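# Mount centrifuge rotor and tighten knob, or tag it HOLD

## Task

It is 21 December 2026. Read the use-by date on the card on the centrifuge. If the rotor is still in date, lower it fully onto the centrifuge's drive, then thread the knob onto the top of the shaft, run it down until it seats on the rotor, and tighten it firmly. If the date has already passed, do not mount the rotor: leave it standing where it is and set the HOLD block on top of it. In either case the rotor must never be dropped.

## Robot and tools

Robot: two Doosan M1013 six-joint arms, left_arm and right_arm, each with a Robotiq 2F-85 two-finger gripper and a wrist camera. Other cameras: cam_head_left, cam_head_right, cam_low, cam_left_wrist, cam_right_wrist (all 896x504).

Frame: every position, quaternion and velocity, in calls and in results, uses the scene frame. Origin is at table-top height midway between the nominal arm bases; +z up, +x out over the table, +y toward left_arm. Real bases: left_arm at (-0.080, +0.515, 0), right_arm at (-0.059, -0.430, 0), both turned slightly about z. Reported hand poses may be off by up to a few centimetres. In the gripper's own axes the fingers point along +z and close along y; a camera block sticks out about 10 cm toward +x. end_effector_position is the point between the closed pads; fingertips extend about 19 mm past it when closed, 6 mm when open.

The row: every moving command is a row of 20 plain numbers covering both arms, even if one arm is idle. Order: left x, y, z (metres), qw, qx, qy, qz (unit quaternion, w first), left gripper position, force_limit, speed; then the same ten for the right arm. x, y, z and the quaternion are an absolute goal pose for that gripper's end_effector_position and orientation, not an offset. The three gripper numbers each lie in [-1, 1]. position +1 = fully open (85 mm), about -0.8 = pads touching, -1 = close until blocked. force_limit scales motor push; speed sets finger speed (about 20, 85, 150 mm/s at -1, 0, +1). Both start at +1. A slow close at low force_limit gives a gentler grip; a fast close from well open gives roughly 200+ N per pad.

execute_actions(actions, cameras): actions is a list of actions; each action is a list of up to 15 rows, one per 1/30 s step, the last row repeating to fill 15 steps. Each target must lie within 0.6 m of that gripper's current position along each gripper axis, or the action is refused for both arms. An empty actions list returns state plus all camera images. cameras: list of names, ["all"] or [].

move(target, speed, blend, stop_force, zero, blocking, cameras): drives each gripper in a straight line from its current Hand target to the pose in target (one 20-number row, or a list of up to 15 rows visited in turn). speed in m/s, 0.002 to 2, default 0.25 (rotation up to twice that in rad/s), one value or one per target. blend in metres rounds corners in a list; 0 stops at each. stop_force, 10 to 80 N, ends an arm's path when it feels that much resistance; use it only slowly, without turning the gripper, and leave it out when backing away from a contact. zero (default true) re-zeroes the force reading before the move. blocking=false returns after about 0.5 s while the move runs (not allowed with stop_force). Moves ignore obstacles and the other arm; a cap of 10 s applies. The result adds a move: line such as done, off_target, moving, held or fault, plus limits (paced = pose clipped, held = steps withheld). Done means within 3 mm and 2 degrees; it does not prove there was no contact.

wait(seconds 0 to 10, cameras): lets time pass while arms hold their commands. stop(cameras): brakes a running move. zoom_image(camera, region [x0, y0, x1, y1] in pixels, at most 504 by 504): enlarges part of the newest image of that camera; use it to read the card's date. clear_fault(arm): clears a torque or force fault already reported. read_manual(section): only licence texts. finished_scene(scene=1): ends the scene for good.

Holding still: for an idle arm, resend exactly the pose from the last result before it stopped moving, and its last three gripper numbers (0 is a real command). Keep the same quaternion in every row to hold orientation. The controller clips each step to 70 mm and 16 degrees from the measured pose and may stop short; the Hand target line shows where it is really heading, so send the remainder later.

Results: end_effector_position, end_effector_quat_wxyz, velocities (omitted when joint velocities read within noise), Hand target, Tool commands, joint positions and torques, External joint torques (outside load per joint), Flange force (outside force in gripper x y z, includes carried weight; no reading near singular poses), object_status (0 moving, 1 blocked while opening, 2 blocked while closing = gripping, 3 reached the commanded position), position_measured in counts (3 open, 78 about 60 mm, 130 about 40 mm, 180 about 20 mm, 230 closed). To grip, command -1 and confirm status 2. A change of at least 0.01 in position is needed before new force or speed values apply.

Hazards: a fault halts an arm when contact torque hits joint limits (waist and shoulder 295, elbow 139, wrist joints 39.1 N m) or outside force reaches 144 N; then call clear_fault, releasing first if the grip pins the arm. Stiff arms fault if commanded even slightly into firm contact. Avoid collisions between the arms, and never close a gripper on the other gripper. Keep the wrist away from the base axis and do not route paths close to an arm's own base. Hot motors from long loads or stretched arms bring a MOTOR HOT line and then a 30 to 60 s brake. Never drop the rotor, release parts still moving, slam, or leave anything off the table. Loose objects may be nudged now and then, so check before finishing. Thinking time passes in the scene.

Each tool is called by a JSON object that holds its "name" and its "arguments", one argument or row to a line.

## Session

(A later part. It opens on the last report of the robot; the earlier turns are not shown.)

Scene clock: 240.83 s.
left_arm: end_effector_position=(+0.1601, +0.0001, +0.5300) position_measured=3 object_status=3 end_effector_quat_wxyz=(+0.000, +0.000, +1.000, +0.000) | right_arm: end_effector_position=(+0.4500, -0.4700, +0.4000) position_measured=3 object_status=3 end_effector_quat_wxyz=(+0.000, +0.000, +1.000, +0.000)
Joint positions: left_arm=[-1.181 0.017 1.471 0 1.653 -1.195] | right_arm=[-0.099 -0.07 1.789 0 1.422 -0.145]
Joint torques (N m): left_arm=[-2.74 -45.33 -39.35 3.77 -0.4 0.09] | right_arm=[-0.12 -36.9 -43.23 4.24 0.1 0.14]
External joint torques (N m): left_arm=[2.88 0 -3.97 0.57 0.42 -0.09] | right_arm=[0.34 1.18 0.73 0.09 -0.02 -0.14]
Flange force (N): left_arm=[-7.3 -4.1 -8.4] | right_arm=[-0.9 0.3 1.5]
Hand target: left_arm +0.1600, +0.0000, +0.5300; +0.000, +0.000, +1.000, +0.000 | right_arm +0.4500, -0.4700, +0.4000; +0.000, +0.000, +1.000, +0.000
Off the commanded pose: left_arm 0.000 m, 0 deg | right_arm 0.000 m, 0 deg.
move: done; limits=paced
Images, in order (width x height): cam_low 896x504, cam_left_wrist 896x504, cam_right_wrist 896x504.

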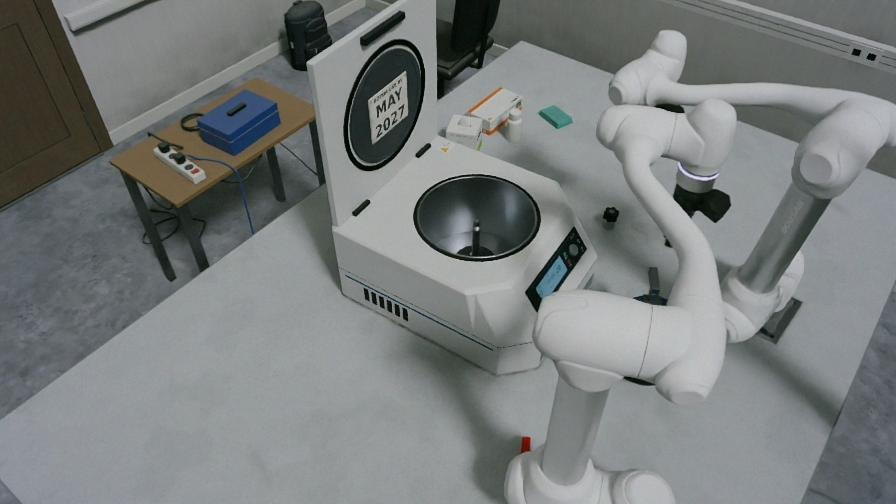

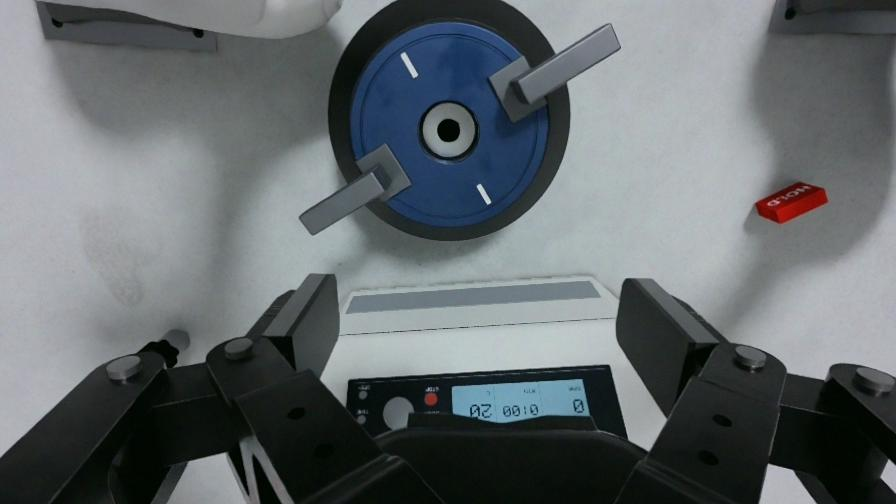

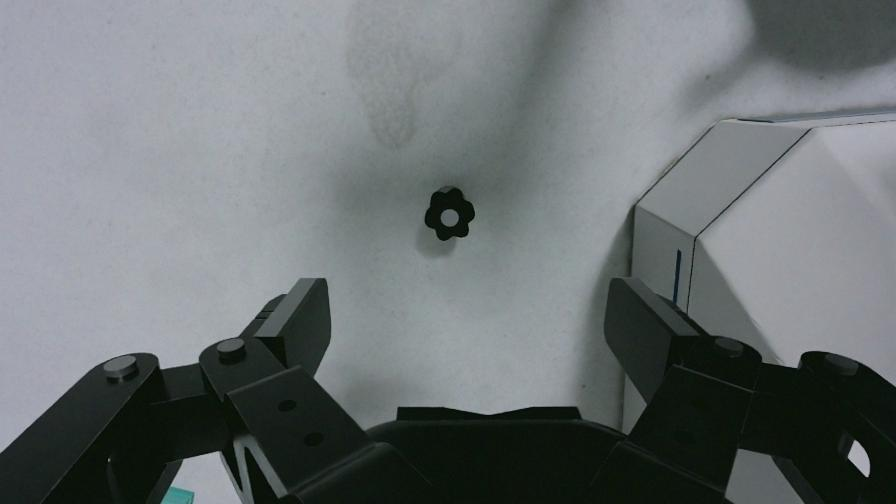

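{"name": "move", "arguments": {
  "target": [0.27, 0.0, 0.53, 0, 0, 1, 0, 1, 1, 1, 0.45, -0.47, 0.40, 0, 0, 1, 0, 1, 1, 1],
  "speed": 0.3,
  "cameras": ["cam_left_wrist"]
}}

{"name": "zoom_image", "arguments": {
  "camera": "cam_left_wrist",
  "region": [260, 0, 600, 180]
}}

{"name": "move", "arguments": {
  "target": [0.56, 0.04, 0.585, 0, 0, 1, 0, 1, 1, 1, 0.45, -0.47, 0.40, 0, 0, 1, 0, 1, 1, 1],
  "speed": 0.35,
  "cameras": ["cam_left_wrist"]
}}

{"name": "zoom_image", "arguments": {
  "camera": "cam_left_wrist",
  "region": [390, 190, 550, 350]
}}

{"name": "move", "arguments": {
  "target": [0.65, 0.04, 0.55, 0, 0, 1, 0, 1, 1, 1, 0.45, -0.47, 0.40, 0, 0, 1, 0, 1, 1, 1],
  "speed": 0.3,
  "cameras": ["cam_left_wrist"]
}}

{"name": "zoom_image", "arguments": {
  "camera": "cam_left_wrist",
  "region": [400, 150, 530, 280]
}}

Scene clock: 255.07 s.
left_arm: end_effector_position=(+0.2700, +0.0000, +0.5300) position_measured=3 object_status=3 end_effector_quat_wxyz=(+0.000, +0.000, +1.000, +0.000) | right_arm: end_effector_position=(+0.4500, -0.4700, +0.4000) position_measured=3 object_status=3 end_effector_quat_wxyz=(+0.000, +0.000, +1.000, +0.000)
Joint positions: left_arm=[-1.016 0.106 1.377 0 1.659 -1.029] | right_arm=[-0.099 -0.07 1.789 0 1.422 -0.145]
Joint torques (N m): left_arm=[-1.68 -52.87 -39.57 3.74 -0.36 0.14] | right_arm=[-0.73 -36.97 -42.69 4.31 0.06 0.23]
External joint torques (N m): left_arm=[1.77 -1.63 -3.56 0.59 0.4 -0.14] | right_arm=[0.9 1.61 0.23 0.02 0.01 -0.23]
Flange force (N): left_arm=[-4.5 -1.9 -7.5] | right_arm=[-2.5 1.1 0.7]
Hand target: left_arm +0.2700, +0.0000, +0.5300; +0.000, +0.000, +1.000, +0.000 | right_arm +0.4500, -0.4700, +0.4000; +0.000, +0.000, +1.000, +0.000
Off the commanded pose: left_arm 0.000 m, 0 deg | right_arm 0.000 m, 0 deg.
move: done
Images, in order (width x height): cam_left_wrist 896x504.

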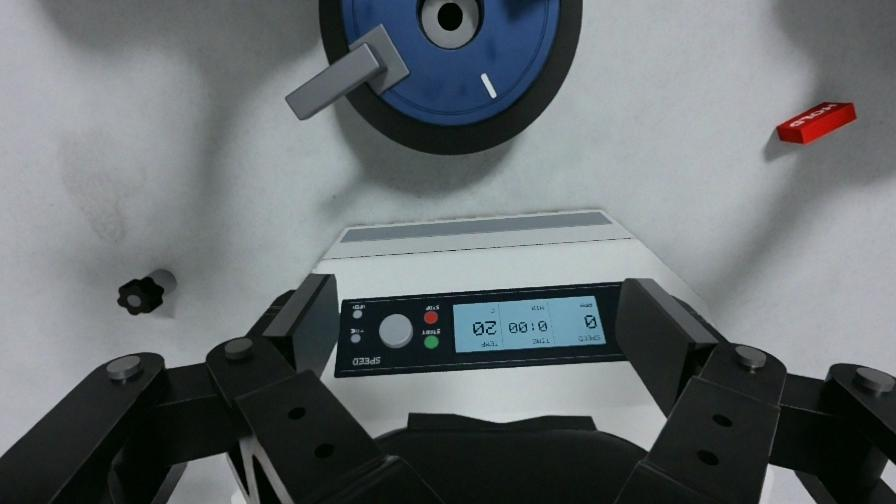

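Scaled by 1.482.

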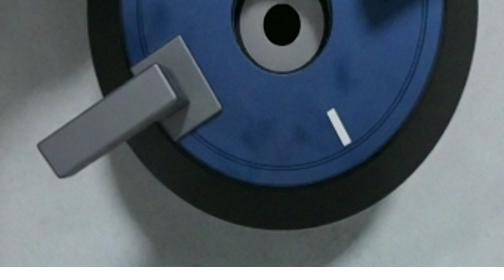

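Scene clock: 256.43 s.
left_arm: end_effector_position=(+0.5600, +0.0400, +0.5850) position_measured=3 object_status=3 end_effector_quat_wxyz=(+0.000, +0.000, +1.000, +0.000) | right_arm: end_effector_position=(+0.4500, -0.4700, +0.4000) position_measured=3 object_status=3 end_effector_quat_wxyz=(+0.000, +0.000, +1.000, +0.000)
Joint positions: left_arm=[-0.668 0.434 0.85 0 1.858 -0.682] | right_arm=[-0.099 -0.07 1.789 0 1.422 -0.145]
Joint torques (N m): left_arm=[-1.73 -83.19 -37.92 3.65 -0.31 0.11] | right_arm=[-0.53 -37.09 -42.81 4.23 -0.02 0.11]
External joint torques (N m): left_arm=[1.74 -2.5 -3.24 0.49 0.37 -0.11] | right_arm=[0.68 1.77 0.36 0.09 0.09 -0.11]
Flange force (N): left_arm=[-5.4 -1.5 -8.3] | right_arm=[-2.5 0.9 0.8]
Hand target: left_arm +0.5600, +0.0400, +0.5850; +0.000, +0.000, +1.000, +0.000 | right_arm +0.4500, -0.4700, +0.4000; +0.000, +0.000, +1.000, +0.000
Off the commanded pose: left_arm 0.000 m, 0 deg | right_arm 0.000 m, 0 deg.
move: done
Images, in order (width x height): cam_left_wrist 896x504.

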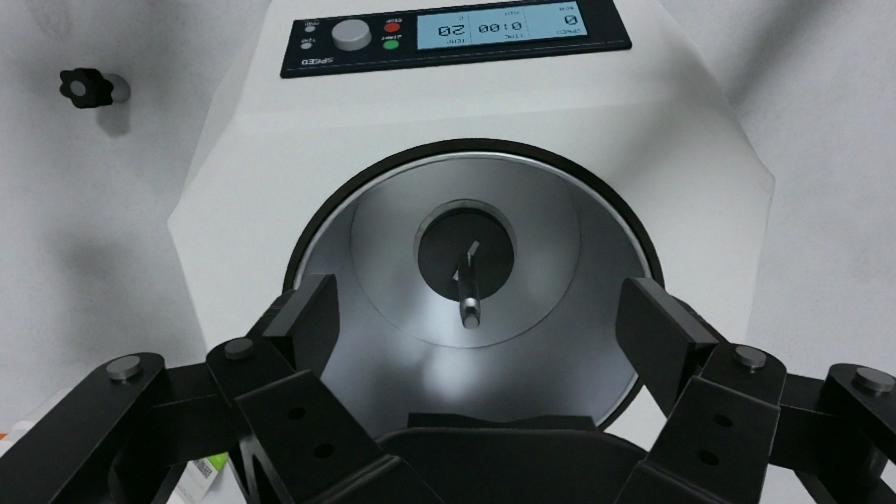

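Scaled by 3.150.

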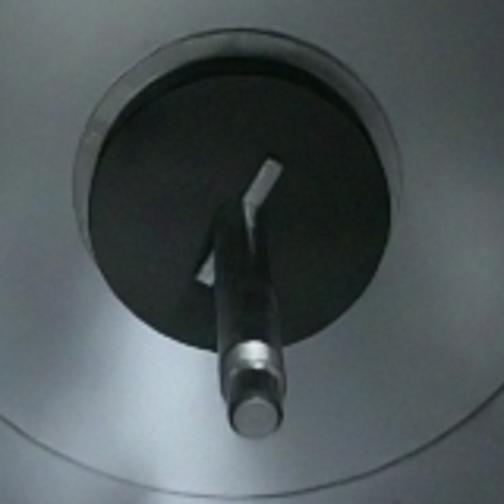

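Scene clock: 257.27 s.
left_arm: end_effector_position=(+0.6500, +0.0400, +0.5501) position_measured=3 object_status=3 end_effector_quat_wxyz=(+0.000, +0.000, +1.000, +0.000) | right_arm: end_effector_position=(+0.4500, -0.4700, +0.4000) position_measured=3 object_status=3 end_effector_quat_wxyz=(+0.000, +0.000, +1.000, +0.000)
Joint positions: left_arm=[-0.603 0.574 0.696 0 1.871 -0.617] | right_arm=[-0.099 -0.07 1.789 0 1.422 -0.145]
Joint torques (N m): left_arm=[-1.73 -95.16 -37.99 3.59 -0.32 0.13] | right_arm=[-0.11 -37.06 -43.32 4.27 0.18 0.18]
External joint torques (N m): left_arm=[2.24 -3.85 -3.31 0.59 0.38 -0.13] | right_arm=[0.21 2.12 1.1 0.03 -0.1 -0.18]
Flange force (N): left_arm=[-5.0 -0.4 -8.2] | right_arm=[-1.8 -0.1 2.5]
Hand target: left_arm +0.6500, +0.0400, +0.5500; +0.000, +0.000, +1.000, +0.000 | right_arm +0.4500, -0.4700, +0.4000; +0.000, +0.000, +1.000, +0.000
Off the commanded pose: left_arm 0.000 m, 0 deg | right_arm 0.000 m, 0 deg.
move: done
Images, in order (width x height): cam_left_wrist 896x504.

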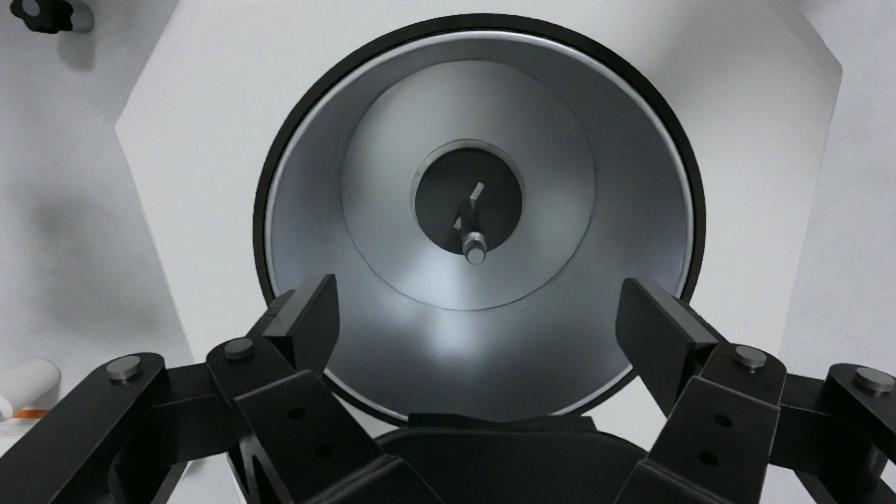

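Scaled by 3.877.

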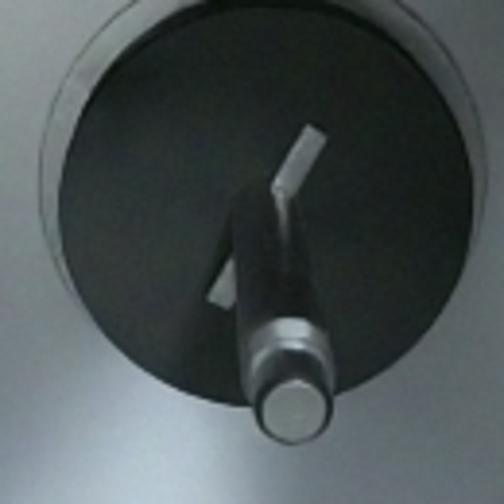

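{"name": "move", "arguments": {
  "target": [0.078, 0.0925, 0.45, 0, 0.4879, 0.8729, 0, 1, 1, 1, 0.301, -0.346, 0.29, 0.5964, -0.3799, -0.5964, -0.3799, 1, 1, 1],
  "speed": 0.4,
  "cameras": ["cam_left_wrist", "cam_right_wrist"]
}}

Scene clock: 302.53 s.
left_arm: end_effector_position=(+0.0780, +0.0925, +0.4500) position_measured=3 object_status=3 end_effector_quat_wxyz=(+0.000, +0.488, +0.873, +0.000) | right_arm: end_effector_position=(+0.3010, -0.3460, +0.2900) position_measured=3 object_status=3 end_effector_quat_wxyz=(+0.596, -0.380, -0.596, -0.380)
Joint positions: left_arm=[-1.275 -0.175 1.79 0 1.527 -0.27] | right_arm=[-0.373 0.305 2.214 0.819 2.027 0.44]
Joint torques (N m): left_arm=[-1.21 -25 -39.56 3.73 -0.34 0.08] | right_arm=[-0.38 -58.24 -26.38 2.88 2.46 0.01]
External joint torques (N m): left_arm=[1.29 0.32 -3.49 0.63 0.42 -0.08] | right_arm=[0.61 0.82 0.92 -0.09 0.05 -0.01]
Flange force (N): left_arm=[-5.7 1.6 -6.8] | right_arm=[-1.8 0.2 1.2]
Hand target: left_arm +0.0780, +0.0925, +0.4500; +0.000, +0.488, +0.873, +0.000 | right_arm +0.3010, -0.3460, +0.2900; +0.596, -0.380, -0.596, -0.380
Off the commanded pose: left_arm 0.000 m, 0 deg | right_arm 0.000 m, 0 deg.
move: done
Images, in order (width x height): cam_left_wrist 896x504, cam_right_wrist 896x504.

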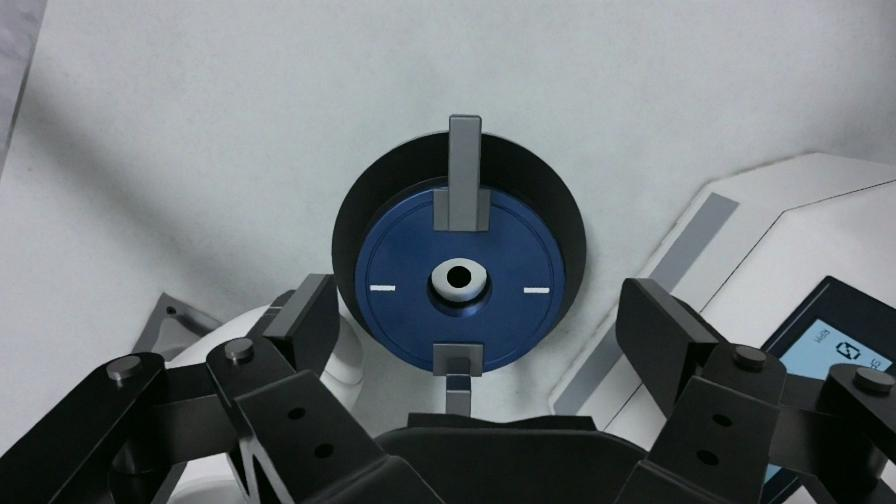

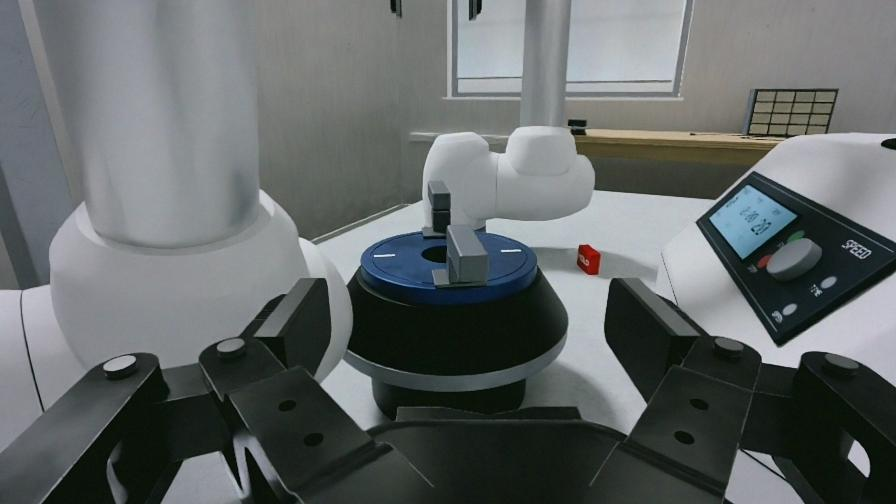

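{"name": "zoom_image", "arguments": {
  "camera": "cam_right_wrist",
  "region": [340, 160, 580, 420]
}}

{"name": "zoom_image", "arguments": {
  "camera": "cam_right_wrist",
  "region": [420, 170, 510, 300]
}}

{"name": "zoom_image", "arguments": {
  "camera": "cam_left_wrist",
  "region": [320, 90, 600, 410]
}}

Scaled by 1.938.

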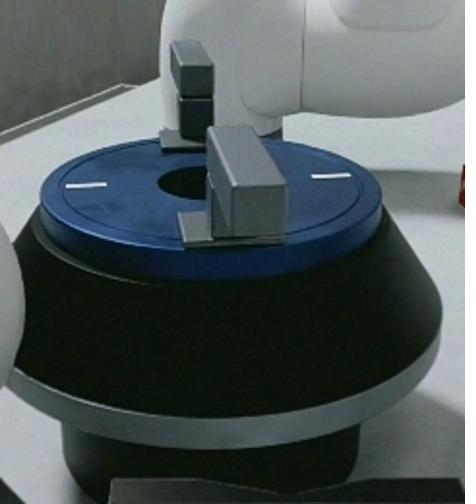

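Scaled by 3.877.

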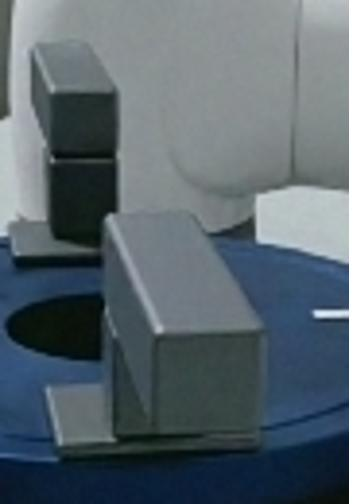

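Scaled by 1.575.

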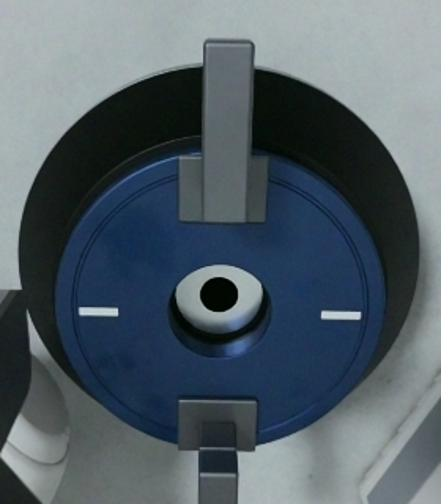

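{"name": "move", "arguments": {
  "target": [
    [0.078, 0.0925, 0.45, 0, 0.4879, 0.8729, 0, 1, 1, 1, 0.45, -0.45, 0.40, 0, 0, 1, 0, 1, 1, 1],
    [0.078, 0.0925, 0.45, 0, 0.4879, 0.8729, 0, 1, 1, 1, 0.52, -0.42, 0.40, 0, 0.70711, 0.70711, 0, 1, 1, 1]
  ],
  "speed": 0.45,
  "blend": [0.05, 0],
  "cameras": ["cam_right_wrist"]
}}

{"name": "zoom_image", "arguments": {
  "camera": "cam_right_wrist",
  "region": [390, 150, 510, 270]
}}

{"name": "move", "arguments": {
  "target": [0.078, 0.0925, 0.45, 0, 0.4879, 0.8729, 0, 1, 1, 1, 0.57, -0.48, 0.40, 0, 1, 0, 0, 1, 1, 1],
  "speed": 0.45,
  "cameras": ["cam_right_wrist"]
}}

{"name": "zoom_image", "arguments": {
  "camera": "cam_right_wrist",
  "region": [390, 150, 510, 270]
}}

Scene clock: 342.53 s.
left_arm: end_effector_position=(+0.0780, +0.0925, +0.4500) position_measured=3 object_status=3 end_effector_quat_wxyz=(+0.000, +0.488, +0.873, +0.000) | right_arm: end_effector_position=(+0.5200, -0.4200, +0.4000) position_measured=3 object_status=3 end_effector_quat_wxyz=(+0.000, +0.707, +0.707, +0.000)
Joint positions: left_arm=[-1.275 -0.175 1.79 0 1.527 -0.27] | right_arm=[0.005 0.041 1.68 0 1.421 1.529]
Joint torques (N m): left_arm=[-2.15 -25.08 -39.67 3.79 -0.36 0.05] | right_arm=[-0.63 -47.87 -42.95 4.3 0.01 0.19]
External joint torques (N m): left_arm=[2.03 0.79 -3.49 0.58 0.42 -0.05] | right_arm=[0.79 0.8 0.38 0.11 -0.01 -0.19]
Flange force (N): left_arm=[-6.9 3.1 -6.7] | right_arm=[1.0 0.7 0.8]
Hand target: left_arm +0.0780, +0.0925, +0.4500; +0.000, +0.488, +0.873, +0.000 | right_arm +0.5200, -0.4200, +0.4000; +0.000, +0.707, +0.707, +0.000
Off the commanded pose: left_arm 0.000 m, 0 deg | right_arm 0.000 m, 0 deg.
move: done
Images, in order (width x height): cam_right_wrist 896x504.

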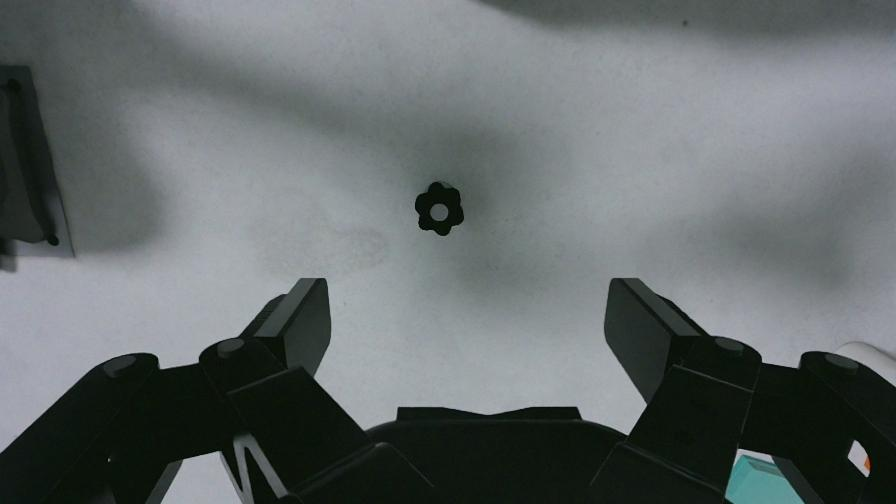

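Scaled by 4.200.

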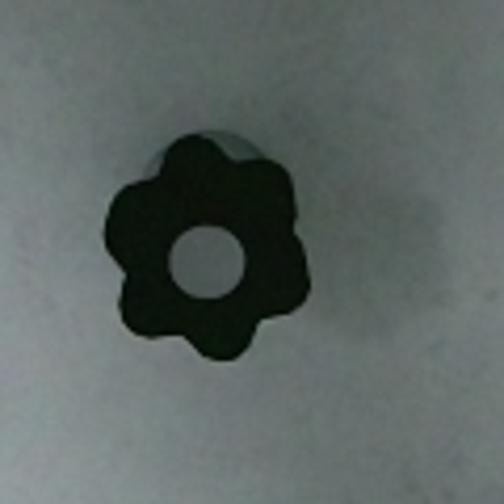

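Scene clock: 344.77 s.
left_arm: end_effector_position=(+0.0780, +0.0925, +0.4500) position_measured=3 object_status=3 end_effector_quat_wxyz=(+0.000, +0.488, +0.873, +0.000) | right_arm: end_effector_position=(+0.5700, -0.4801, +0.4000) position_measured=3 object_status=3 end_effector_quat_wxyz=(+0.000, +1.000, +0.000, +0.000)
Joint positions: left_arm=[-1.275 -0.175 1.79 0 1.527 -0.27] | right_arm=[-0.087 0.124 1.589 0 1.428 3.008]
Joint torques (N m): left_arm=[-2.17 -24.94 -39.64 3.77 -0.35 0.1] | right_arm=[-0.85 -56.55 -43.32 4.36 -0.1 0.08]
External joint torques (N m): left_arm=[2.32 -0.32 -3.69 0.63 0.42 -0.1] | right_arm=[1 1.13 0.8 -0.02 0.02 -0.08]
Flange force (N): left_arm=[-5.5 3.9 -7.2] | right_arm=[0.6 -1.4 1.5]
Hand target: left_arm +0.0780, +0.0925, +0.4500; +0.000, +0.488, +0.873, +0.000 | right_arm +0.5700, -0.4800, +0.4000; +0.000, +1.000, +0.000, +0.000
Off the commanded pose: left_arm 0.000 m, 0 deg | right_arm 0.000 m, 0 deg.
move: done
Images, in order (width x height): cam_right_wrist 896x504.

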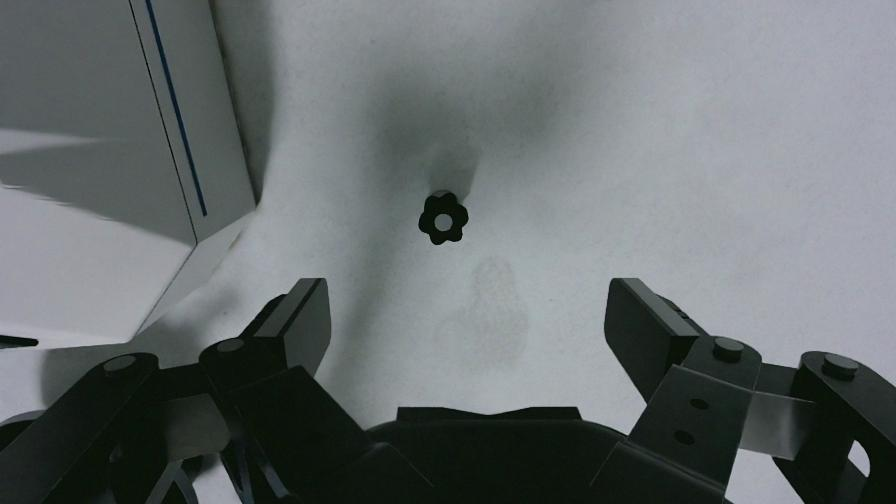

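Scaled by 4.200.

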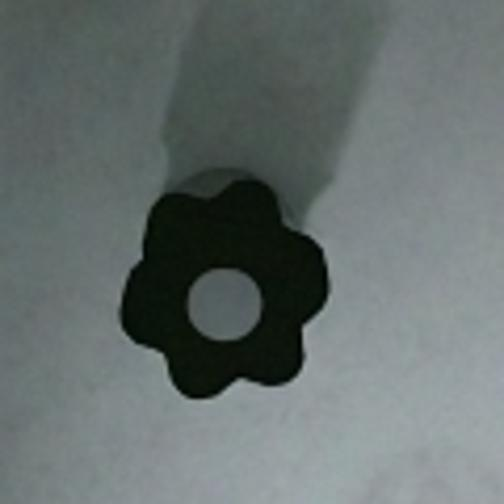

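{"name": "move", "arguments": {
  "target": [0.2468, 0.0515, 0.45, 0, 0.9622, 0.2723, 0, 1, 1, 1, 0.57, -0.48, 0.40, 0, 1, 0, 0, 1, 1, 1],
  "speed": 0.5,
  "cameras": ["cam_left_wrist"]
}}

{"name": "zoom_image", "arguments": {
  "camera": "cam_left_wrist",
  "region": [390, 210, 530, 350]
}}

{"name": "move", "arguments": {
  "target": [0.2065, -0.118, 0.45, 0, 0.8729, -0.4879, 0, 1, 1, 1, 0.57, -0.48, 0.40, 0, 1, 0, 0, 1, 1, 1],
  "speed": 0.5,
  "cameras": ["cam_left_wrist"]
}}

{"name": "zoom_image", "arguments": {
  "camera": "cam_left_wrist",
  "region": [390, 210, 530, 350]
}}

{"name": "zoom_image", "arguments": {
  "camera": "cam_left_wrist",
  "region": [310, 240, 380, 310]
}}

{"name": "zoom_image", "arguments": {
  "camera": "cam_left_wrist",
  "region": [580, 240, 650, 310]
}}

Scene clock: 365.87 s.
left_arm: end_effector_position=(+0.2468, +0.0515, +0.4500) position_measured=3 object_status=3 end_effector_quat_wxyz=(+0.000, +0.962, +0.272, +0.000) | right_arm: end_effector_position=(+0.5700, -0.4800, +0.4000) position_measured=3 object_status=3 end_effector_quat_wxyz=(+0.000, +1.000, +0.000, +0.000)
Joint positions: left_arm=[-1.004 0.014 1.618 0 1.51 1.572] | right_arm=[-0.087 0.124 1.589 0 1.428 3.008]
Joint torques (N m): left_arm=[-2.04 -43.67 -39.59 3.89 -0.38 0.14] | right_arm=[-0.57 -56.87 -42.79 4.25 -0.13 0.17]
External joint torques (N m): left_arm=[1.91 -0.91 -3.67 0.58 0.37 -0.14] | right_arm=[0.72 1.55 0.41 0.07 0.05 -0.17]
Flange force (N): left_arm=[3.4 4.6 -7.0] | right_arm=[1.8 -0.7 0.9]
Hand target: left_arm +0.2468, +0.0515, +0.4500; +0.000, +0.962, +0.272, +0.000 | right_arm +0.5700, -0.4800, +0.4000; +0.000, +1.000, +0.000, +0.000
Off the commanded pose: left_arm 0.000 m, 0 deg | right_arm 0.000 m, 0 deg.
move: done
Images, in order (width x height): cam_left_wrist 896x504.

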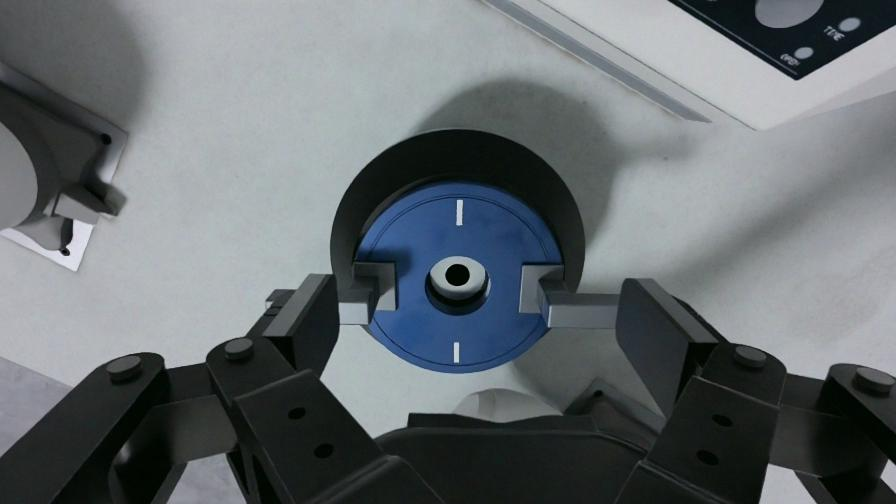

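Scaled by 3.600.

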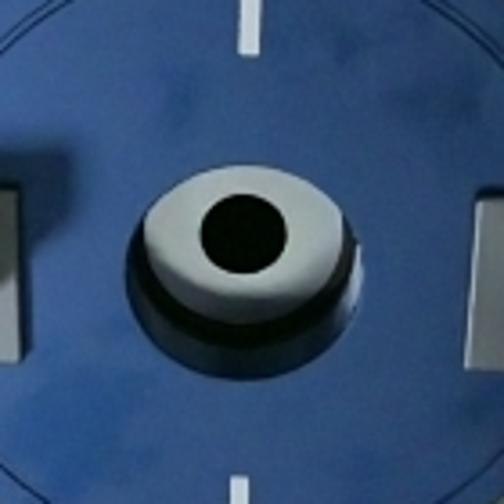

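Scene clock: 367.97 s.
left_arm: end_effector_position=(+0.2065, -0.1180, +0.4500) position_measured=3 object_status=3 end_effector_quat_wxyz=(+0.000, +0.873, -0.488, +0.000) | right_arm: end_effector_position=(+0.5700, -0.4800, +0.4000) position_measured=3 object_status=3 end_effector_quat_wxyz=(+0.000, +1.000, +0.000, +0.000)
Joint positions: left_arm=[-1.182 0.221 1.384 0 1.537 2.966] | right_arm=[-0.087 0.124 1.589 0 1.428 3.008]
Joint torques (N m): left_arm=[-2.05 -64.36 -39.69 3.81 -0.5 0.11] | right_arm=[-0.1 -56.97 -43.07 4.26 -0.11 0.16]
External joint torques (N m): left_arm=[2.01 -2.92 -3.73 0.61 0.43 -0.11] | right_arm=[0.19 1.69 0.64 0.05 0.03 -0.16]
Flange force (N): left_arm=[3.5 -2.3 -7.3] | right_arm=[1.6 0.1 1.3]
Hand target: left_arm +0.2065, -0.1180, +0.4500; +0.000, +0.873, -0.488, +0.000 | right_arm +0.5700, -0.4800, +0.4000; +0.000, +1.000, +0.000, +0.000
Off the commanded pose: left_arm 0.000 m, 0 deg | right_arm 0.000 m, 0 deg.
move: done
Images, in order (width x height): cam_left_wrist 896x504.

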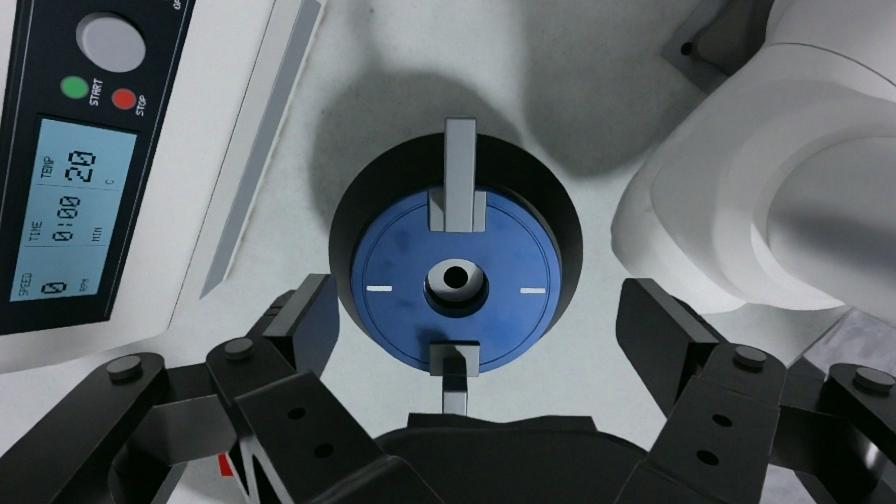

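Scaled by 3.600.

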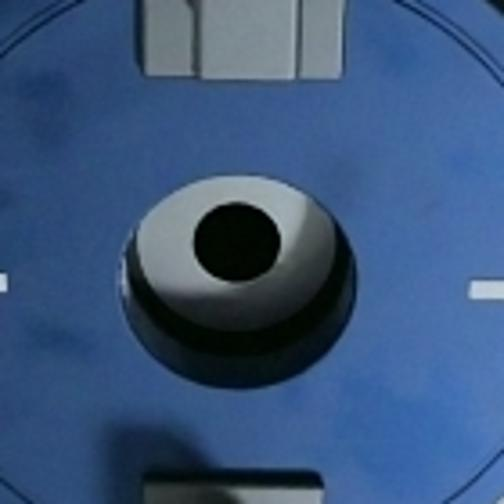

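Scaled by 7.200.

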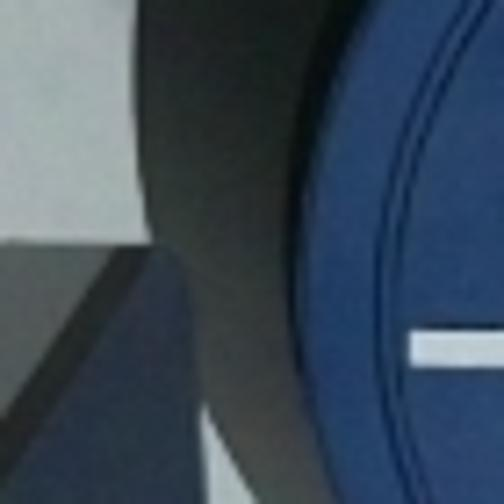

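Scaled by 7.200.

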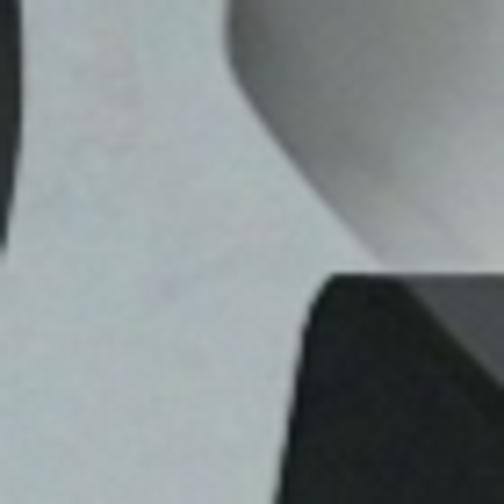

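{"name": "move", "arguments": {
  "target": [
    [0.2468, 0.0515, 0.45, 0, 0.9622, 0.2723, 0, 1, 1, 1, 0.52, -0.45, 0.40, 0, 0.70711, 0.70711, 0, 1, 1, 1],
    [0.079, 0.095, 0.40, 0, 0.4909, 0.8712, 0, 1, 1, 1, 0.45, -0.45, 0.40, 0, 0, 1, 0, 1, 1, 1],
    [0.079, 0.095, 0.36, 0, 0.4909, 0.8712, 0, 1, 1, 1, 0.36, -0.33, 0.40, 0, -0.5, 0.8660, 0, 1, 1, 1],
    [0.079, 0.095, 0.34, 0, 0.4909, 0.8712, 0, 1, 1, 1, 0.207, -0.119, 0.34, 0, -0.8712, 0.4909, 0, 1, 1, 1]
  ],
  "speed": 0.4,
  "blend": [0.05, 0.05, 0.05, 0],
  "cameras": ["cam_left_wrist", "cam_right_wrist", "cam_head_left"]
}}

Scene clock: 426.33 s.
left_arm: end_effector_position=(+0.0790, +0.0950, +0.3420) position_measured=3 object_status=3 end_effector_quat_wxyz=(+0.000, +0.491, +0.871, +0.000) | right_arm: end_effector_position=(+0.2466, -0.1752, +0.3558) position_measured=3 object_status=3 end_effector_quat_wxyz=(+0.000, +0.795, -0.607, +0.000)
Joint positions: left_arm=[-1.272 -0.152 1.967 0 1.327 -0.259] | right_arm=[0.655 -0.247 2.015 0 1.374 -1.228]
Joint torques (N m): left_arm=[-2.23 -25.87 -38.65 3.65 -0.36 0.13] | right_arm=[-0.99 -18.44 -42.63 4.23 0.09 0.14]
External joint torques (N m): left_arm=[2.32 -0.32 -3.22 0.58 0.44 -0.13] | right_arm=[1 2.27 0.73 -0.03 -0.07 -0.14]
Flange force (N): left_arm=[-5.0 4.0 -5.8] | right_arm=[-3.3 -2.1 2.1]
Hand target: left_arm +0.0790, +0.0950, +0.3420; +0.000, +0.491, +0.871, +0.000 | right_arm +0.2467, -0.1752, +0.3558; +0.000, +0.795, -0.607, +0.000
Off the commanded pose: left_arm 0.002 m, 0 deg | right_arm 0.071 m, 16 deg.
move: held (right_arm; a check stopped the path); path passed 3 of 4 targets; limits=held
pose unreachable (right arm): on one or more control steps of this call, first in action 0 (counted from 0), this arm could not follow its commanded pose, so it was not sent that pose on those steps. It may still have moved: this result reports where it is.
cause: moving toward the commanded pose would bring a part of the arm too close to another arm (a part of this arm just beyond joint 4 (forearm roll) and a part of the left arm just beyond its joint 5 (wrist pitch), where that arm would come to rest).
Images, in order (width x height): cam_head_left 896x504, cam_left_wrist 896x504, cam_right_wrist 896x504.

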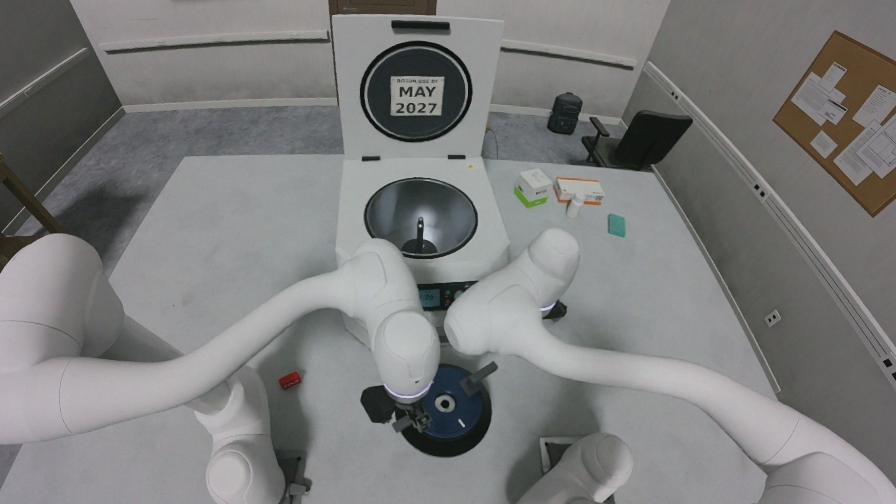

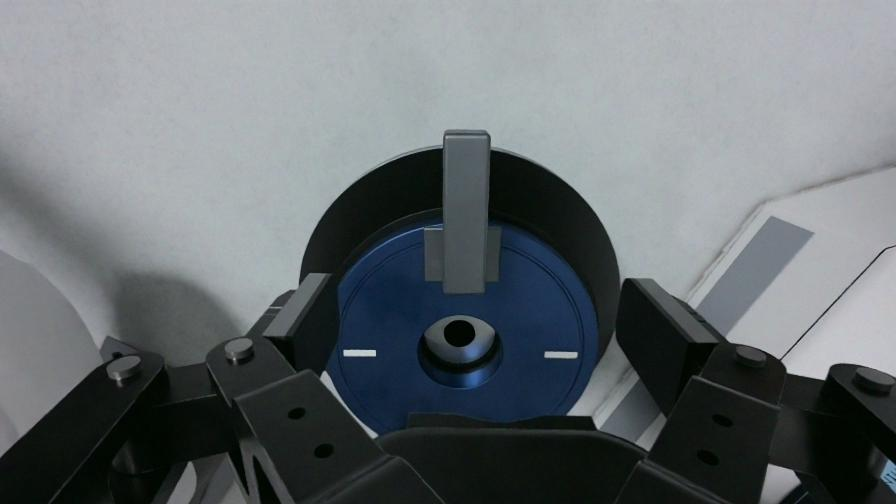

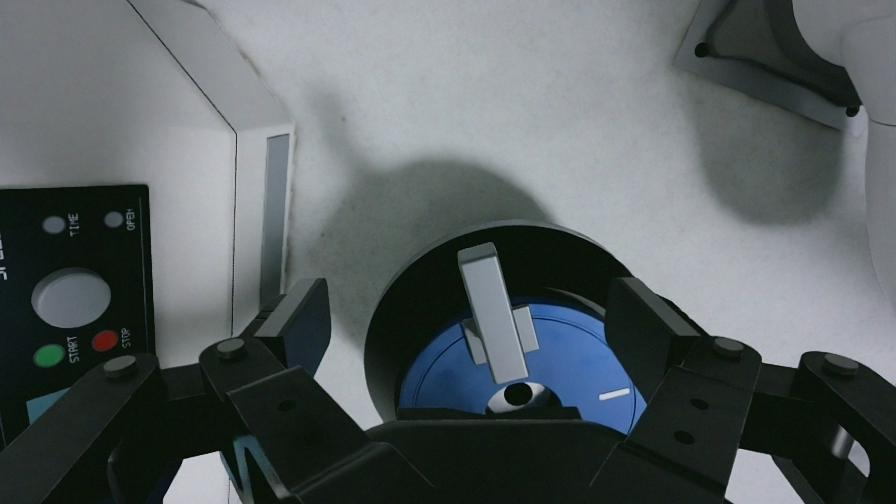

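{"name": "move", "arguments": {
  "target": [
    [0.079, 0.095, 0.342, 0, 0.4909, 0.8712, 0, 1, 1, 1, 0.45205, -0.41899, 0.3116, 0, 0.0230, 0.99974, 0, 1, 1, 1],
    [0.079, 0.095, 0.342, 0, 0.4909, 0.8712, 0, 1, 1, 1, 0.59609, -0.42562, 0.35026, 0.25875, 0.02222, 0.96568, -0.00595, 1, 1, 1],
    [0.079, 0.095, 0.342, 0, 0.4909, 0.8712, 0, 1, 1, 1, 0.70153, -0.43047, 0.45581, 0.49987, 0.01992, 0.86580, -0.0115, 1, 1, 1],
    [0.079, 0.095, 0.342, 0, 0.4909, 0.8712, 0, 1, 1, 1, 0.74012, -0.43225, 0.60, 0.70693, 0.01626, 0.70693, -0.01626, 1, 1, 1],
    [0.079, 0.095, 0.342, 0, 0.4909, 0.8712, 0, 1, 1, 1, 0.70850, -0.43079, 0.73137, 0.85287, 0.0120, 0.52161, -0.01962, 1, 1, 1]
  ],
  "speed": 0.4,
  "blend": [0.01, 0.03, 0.03, 0.03, 0],
  "cameras": []
}}

Scene clock: 486.67 s.
left_arm: end_effector_position=(+0.0790, +0.0950, +0.3420) position_measured=3 object_status=3 end_effector_quat_wxyz=(+0.000, +0.491, +0.871, +0.000) | right_arm: end_effector_position=(+0.7085, -0.4308, +0.7314) position_measured=3 object_status=3 end_effector_quat_wxyz=(+0.853, +0.012, +0.522, -0.020)
Joint positions: left_arm=[-1.272 -0.152 1.967 0 1.327 -0.259] | right_arm=[0.001 -0.035 1.919 0.001 -0.786 -0.001]
Joint torques (N m): left_arm=[-2.33 -26.06 -38.53 3.62 -0.33 0.09] | right_arm=[-0.24 -41.35 -43.99 4.18 -2.53 0.1]
External joint torques (N m): left_arm=[2.33 -0.19 -3.47 0.62 0.41 -0.09] | right_arm=[0.4 1.41 0.65 -0.04 0.02 -0.1]
Flange force (N): left_arm=[-5.7 4.0 -6.0] | right_arm=[2.0 1.1 0.4]
Hand target: left_arm +0.0790, +0.0950, +0.3420; +0.000, +0.491, +0.871, +0.000 | right_arm +0.7085, -0.4308, +0.7314; +0.853, +0.012, +0.522, -0.020
Off the commanded pose: left_arm 0.000 m, 0 deg | right_arm 0.000 m, 0 deg.
move: done
No camera images: "cameras" was empty.

{"name": "move", "arguments": {
  "target": [
    [0.079,0.095,0.342,0,0.4909,0.8712,0,1,1,1,0.68352,-0.57398,0.67453,0.79001,0.38302,0.47335,0.07150,1,1,1],
    [0.079,0.095,0.342,0,0.4909,0.8712,0,1,1,1,0.63651,-0.63160,0.53733,0.60688,0.69573,0.35302,0.15175,1,1,1],
    [0.079,0.095,0.342,0,0.4909,0.8712,0,1,1,1,0.59498,-0.56991,0.40012,0.33136,0.90252,0.17895,0.20888,1,1,1],
    [0.079,0.095,0.342,0,0.4909,0.8712,0,1,1,1,0.58328,-0.42503,0.34329,0.00539,0.97191,-0.02236,0.23422,1,1,1]
  ],
  "speed": 0.35,
  "blend": [0.03,0.03,0.03,0],
  "cameras": []
}}

Scene clock: 508.73 s.
left_arm: end_effector_position=(+0.0790, +0.0950, +0.3420) position_measured=3 object_status=3 end_effector_quat_wxyz=(+0.000, +0.491, +0.871, +0.000) | right_arm: end_effector_position=(+0.5833, -0.4250, +0.3433) position_measured=3 object_status=3 end_effector_quat_wxyz=(+0.005, +0.972, -0.022, +0.234)
Joint positions: left_arm=[-1.272 -0.152 1.967 0 1.327 -0.259] | right_arm=[0.001 -0.035 1.919 3.141 -0.785 0.001]
Joint torques (N m): left_arm=[-2.07 -26.14 -38.43 3.66 -0.35 0.08] | right_arm=[-0.15 -40.05 -42.87 -3.79 1.39 0.12]
External joint torques (N m): left_arm=[2.2 0.28 -3.64 0.61 0.41 -0.08] | right_arm=[0.24 1.96 1.03 -0.32 -0.08 -0.12]
Flange force (N): left_arm=[-6.6 3.6 -6.1] | right_arm=[0.4 -0.7 2.8]
Hand target: left_arm +0.0790, +0.0950, +0.3420; +0.000, +0.491, +0.871, +0.000 | right_arm +0.5833, -0.4250, +0.3433; +0.005, +0.972, -0.022, +0.234
Off the commanded pose: left_arm 0.000 m, 0 deg | right_arm 0.000 m, 0 deg.
move: done
No camera images: "cameras" was empty.

{"name": "move", "arguments": {
  "target": [
    [0.079,0.095,0.342,0,0.4909,0.8712,0,1,1,1,0.47,-0.42,0.34,0,0.99974,-0.0230,0,1,1,1],
    [0.079,0.095,0.342,0,0.4909,0.8712,0,1,1,1,0.36,-0.30,0.37,0,0.96593,-0.25882,0,1,1,1],
    [0.079,0.095,0.342,0,0.4909,0.8712,0,1,1,1,0.207,-0.119,0.342,0,0.8712,-0.4909,0,1,1,1]
  ],
  "speed": [0.3,0.3,0.25],
  "blend": [0.03,0.03,0],
  "cameras": ["cam_head_left","cam_head_right","cam_left_wrist","cam_right_wrist"]
}}

Scene clock: 518.47 s.
left_arm: end_effector_position=(+0.0790, +0.0950, +0.3420) position_measured=3 object_status=3 end_effector_quat_wxyz=(+0.000, +0.491, +0.871, +0.000) | right_arm: end_effector_position=(+0.2070, -0.1190, +0.3420) position_measured=3 object_status=3 end_effector_quat_wxyz=(+0.000, +0.871, -0.491, +0.000)
Joint positions: left_arm=[-1.272 -0.152 1.967 0 1.327 -0.259] | right_arm=[0.826 -0.221 2.021 3.142 -1.342 1.806]
Joint torques (N m): left_arm=[-2.29 -26.08 -38.48 3.65 -0.32 0.13] | right_arm=[-0.87 -21.05 -42.07 -3.87 0 0.17]
External joint torques (N m): left_arm=[2.24 -0.14 -3.45 0.59 0.4 -0.13] | right_arm=[0.87 2.56 0.42 -0.43 -0.02 -0.17]
Flange force (N): left_arm=[-5.6 3.8 -6.0] | right_arm=[-2.9 -3.3 1.6]
Hand target: left_arm +0.0790, +0.0950, +0.3420; +0.000, +0.491, +0.871, +0.000 | right_arm +0.2070, -0.1190, +0.3420; +0.000, +0.871, -0.491, +0.000
Off the commanded pose: left_arm 0.000 m, 0 deg | right_arm 0.000 m, 0 deg.
move: done
Images, in order (width x height): cam_head_left 896x504, cam_head_right 896x504, cam_left_wrist 896x504, cam_right_wrist 896x504.

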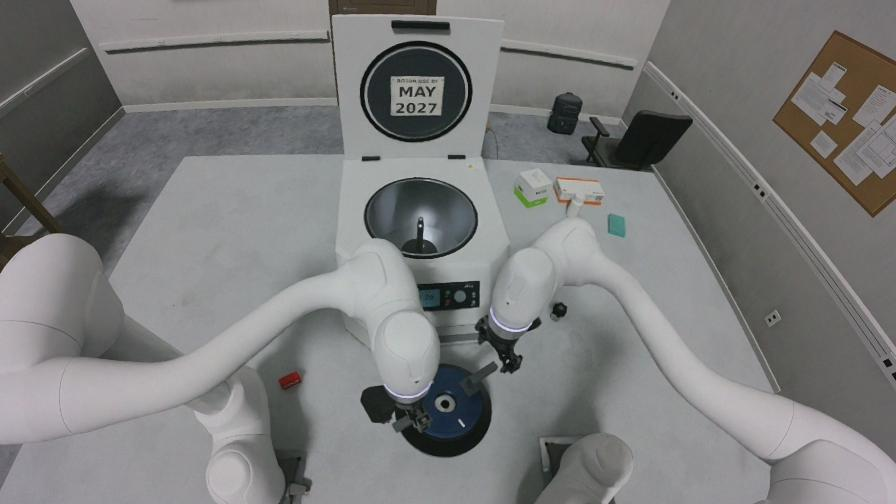

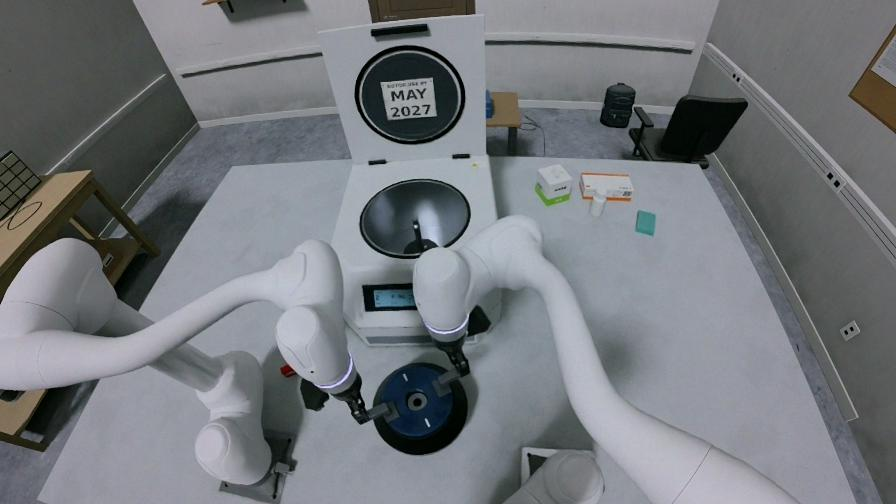

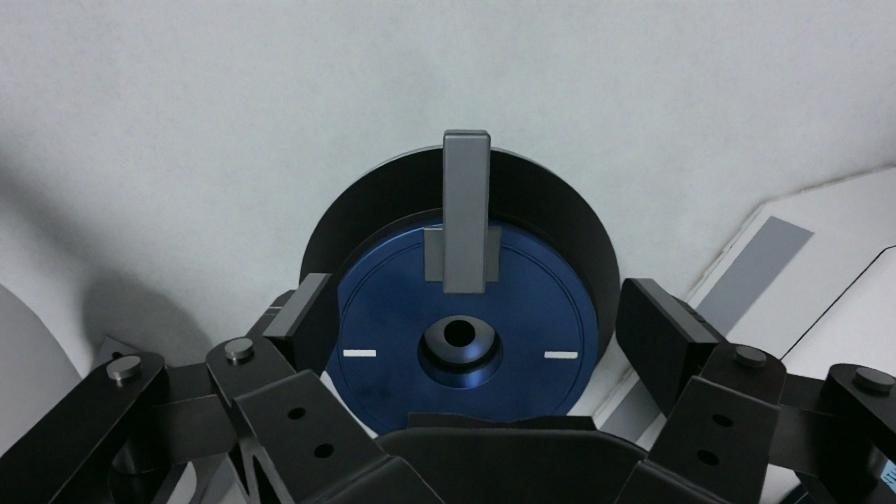

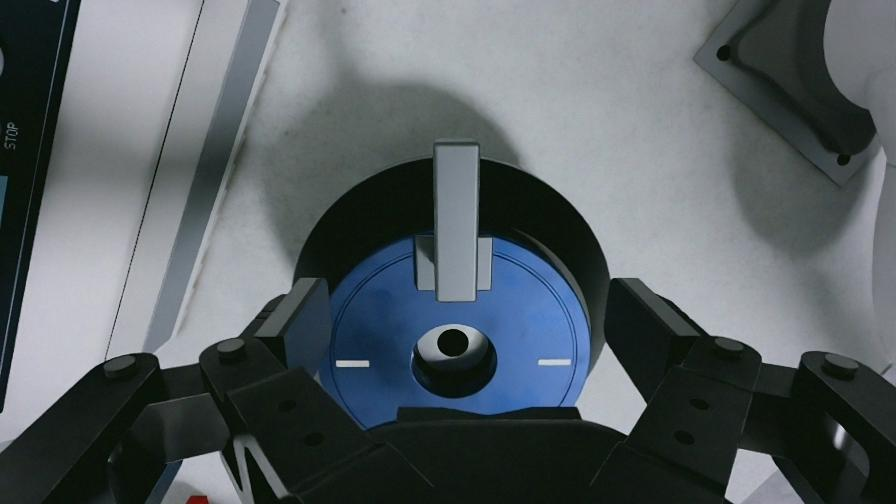

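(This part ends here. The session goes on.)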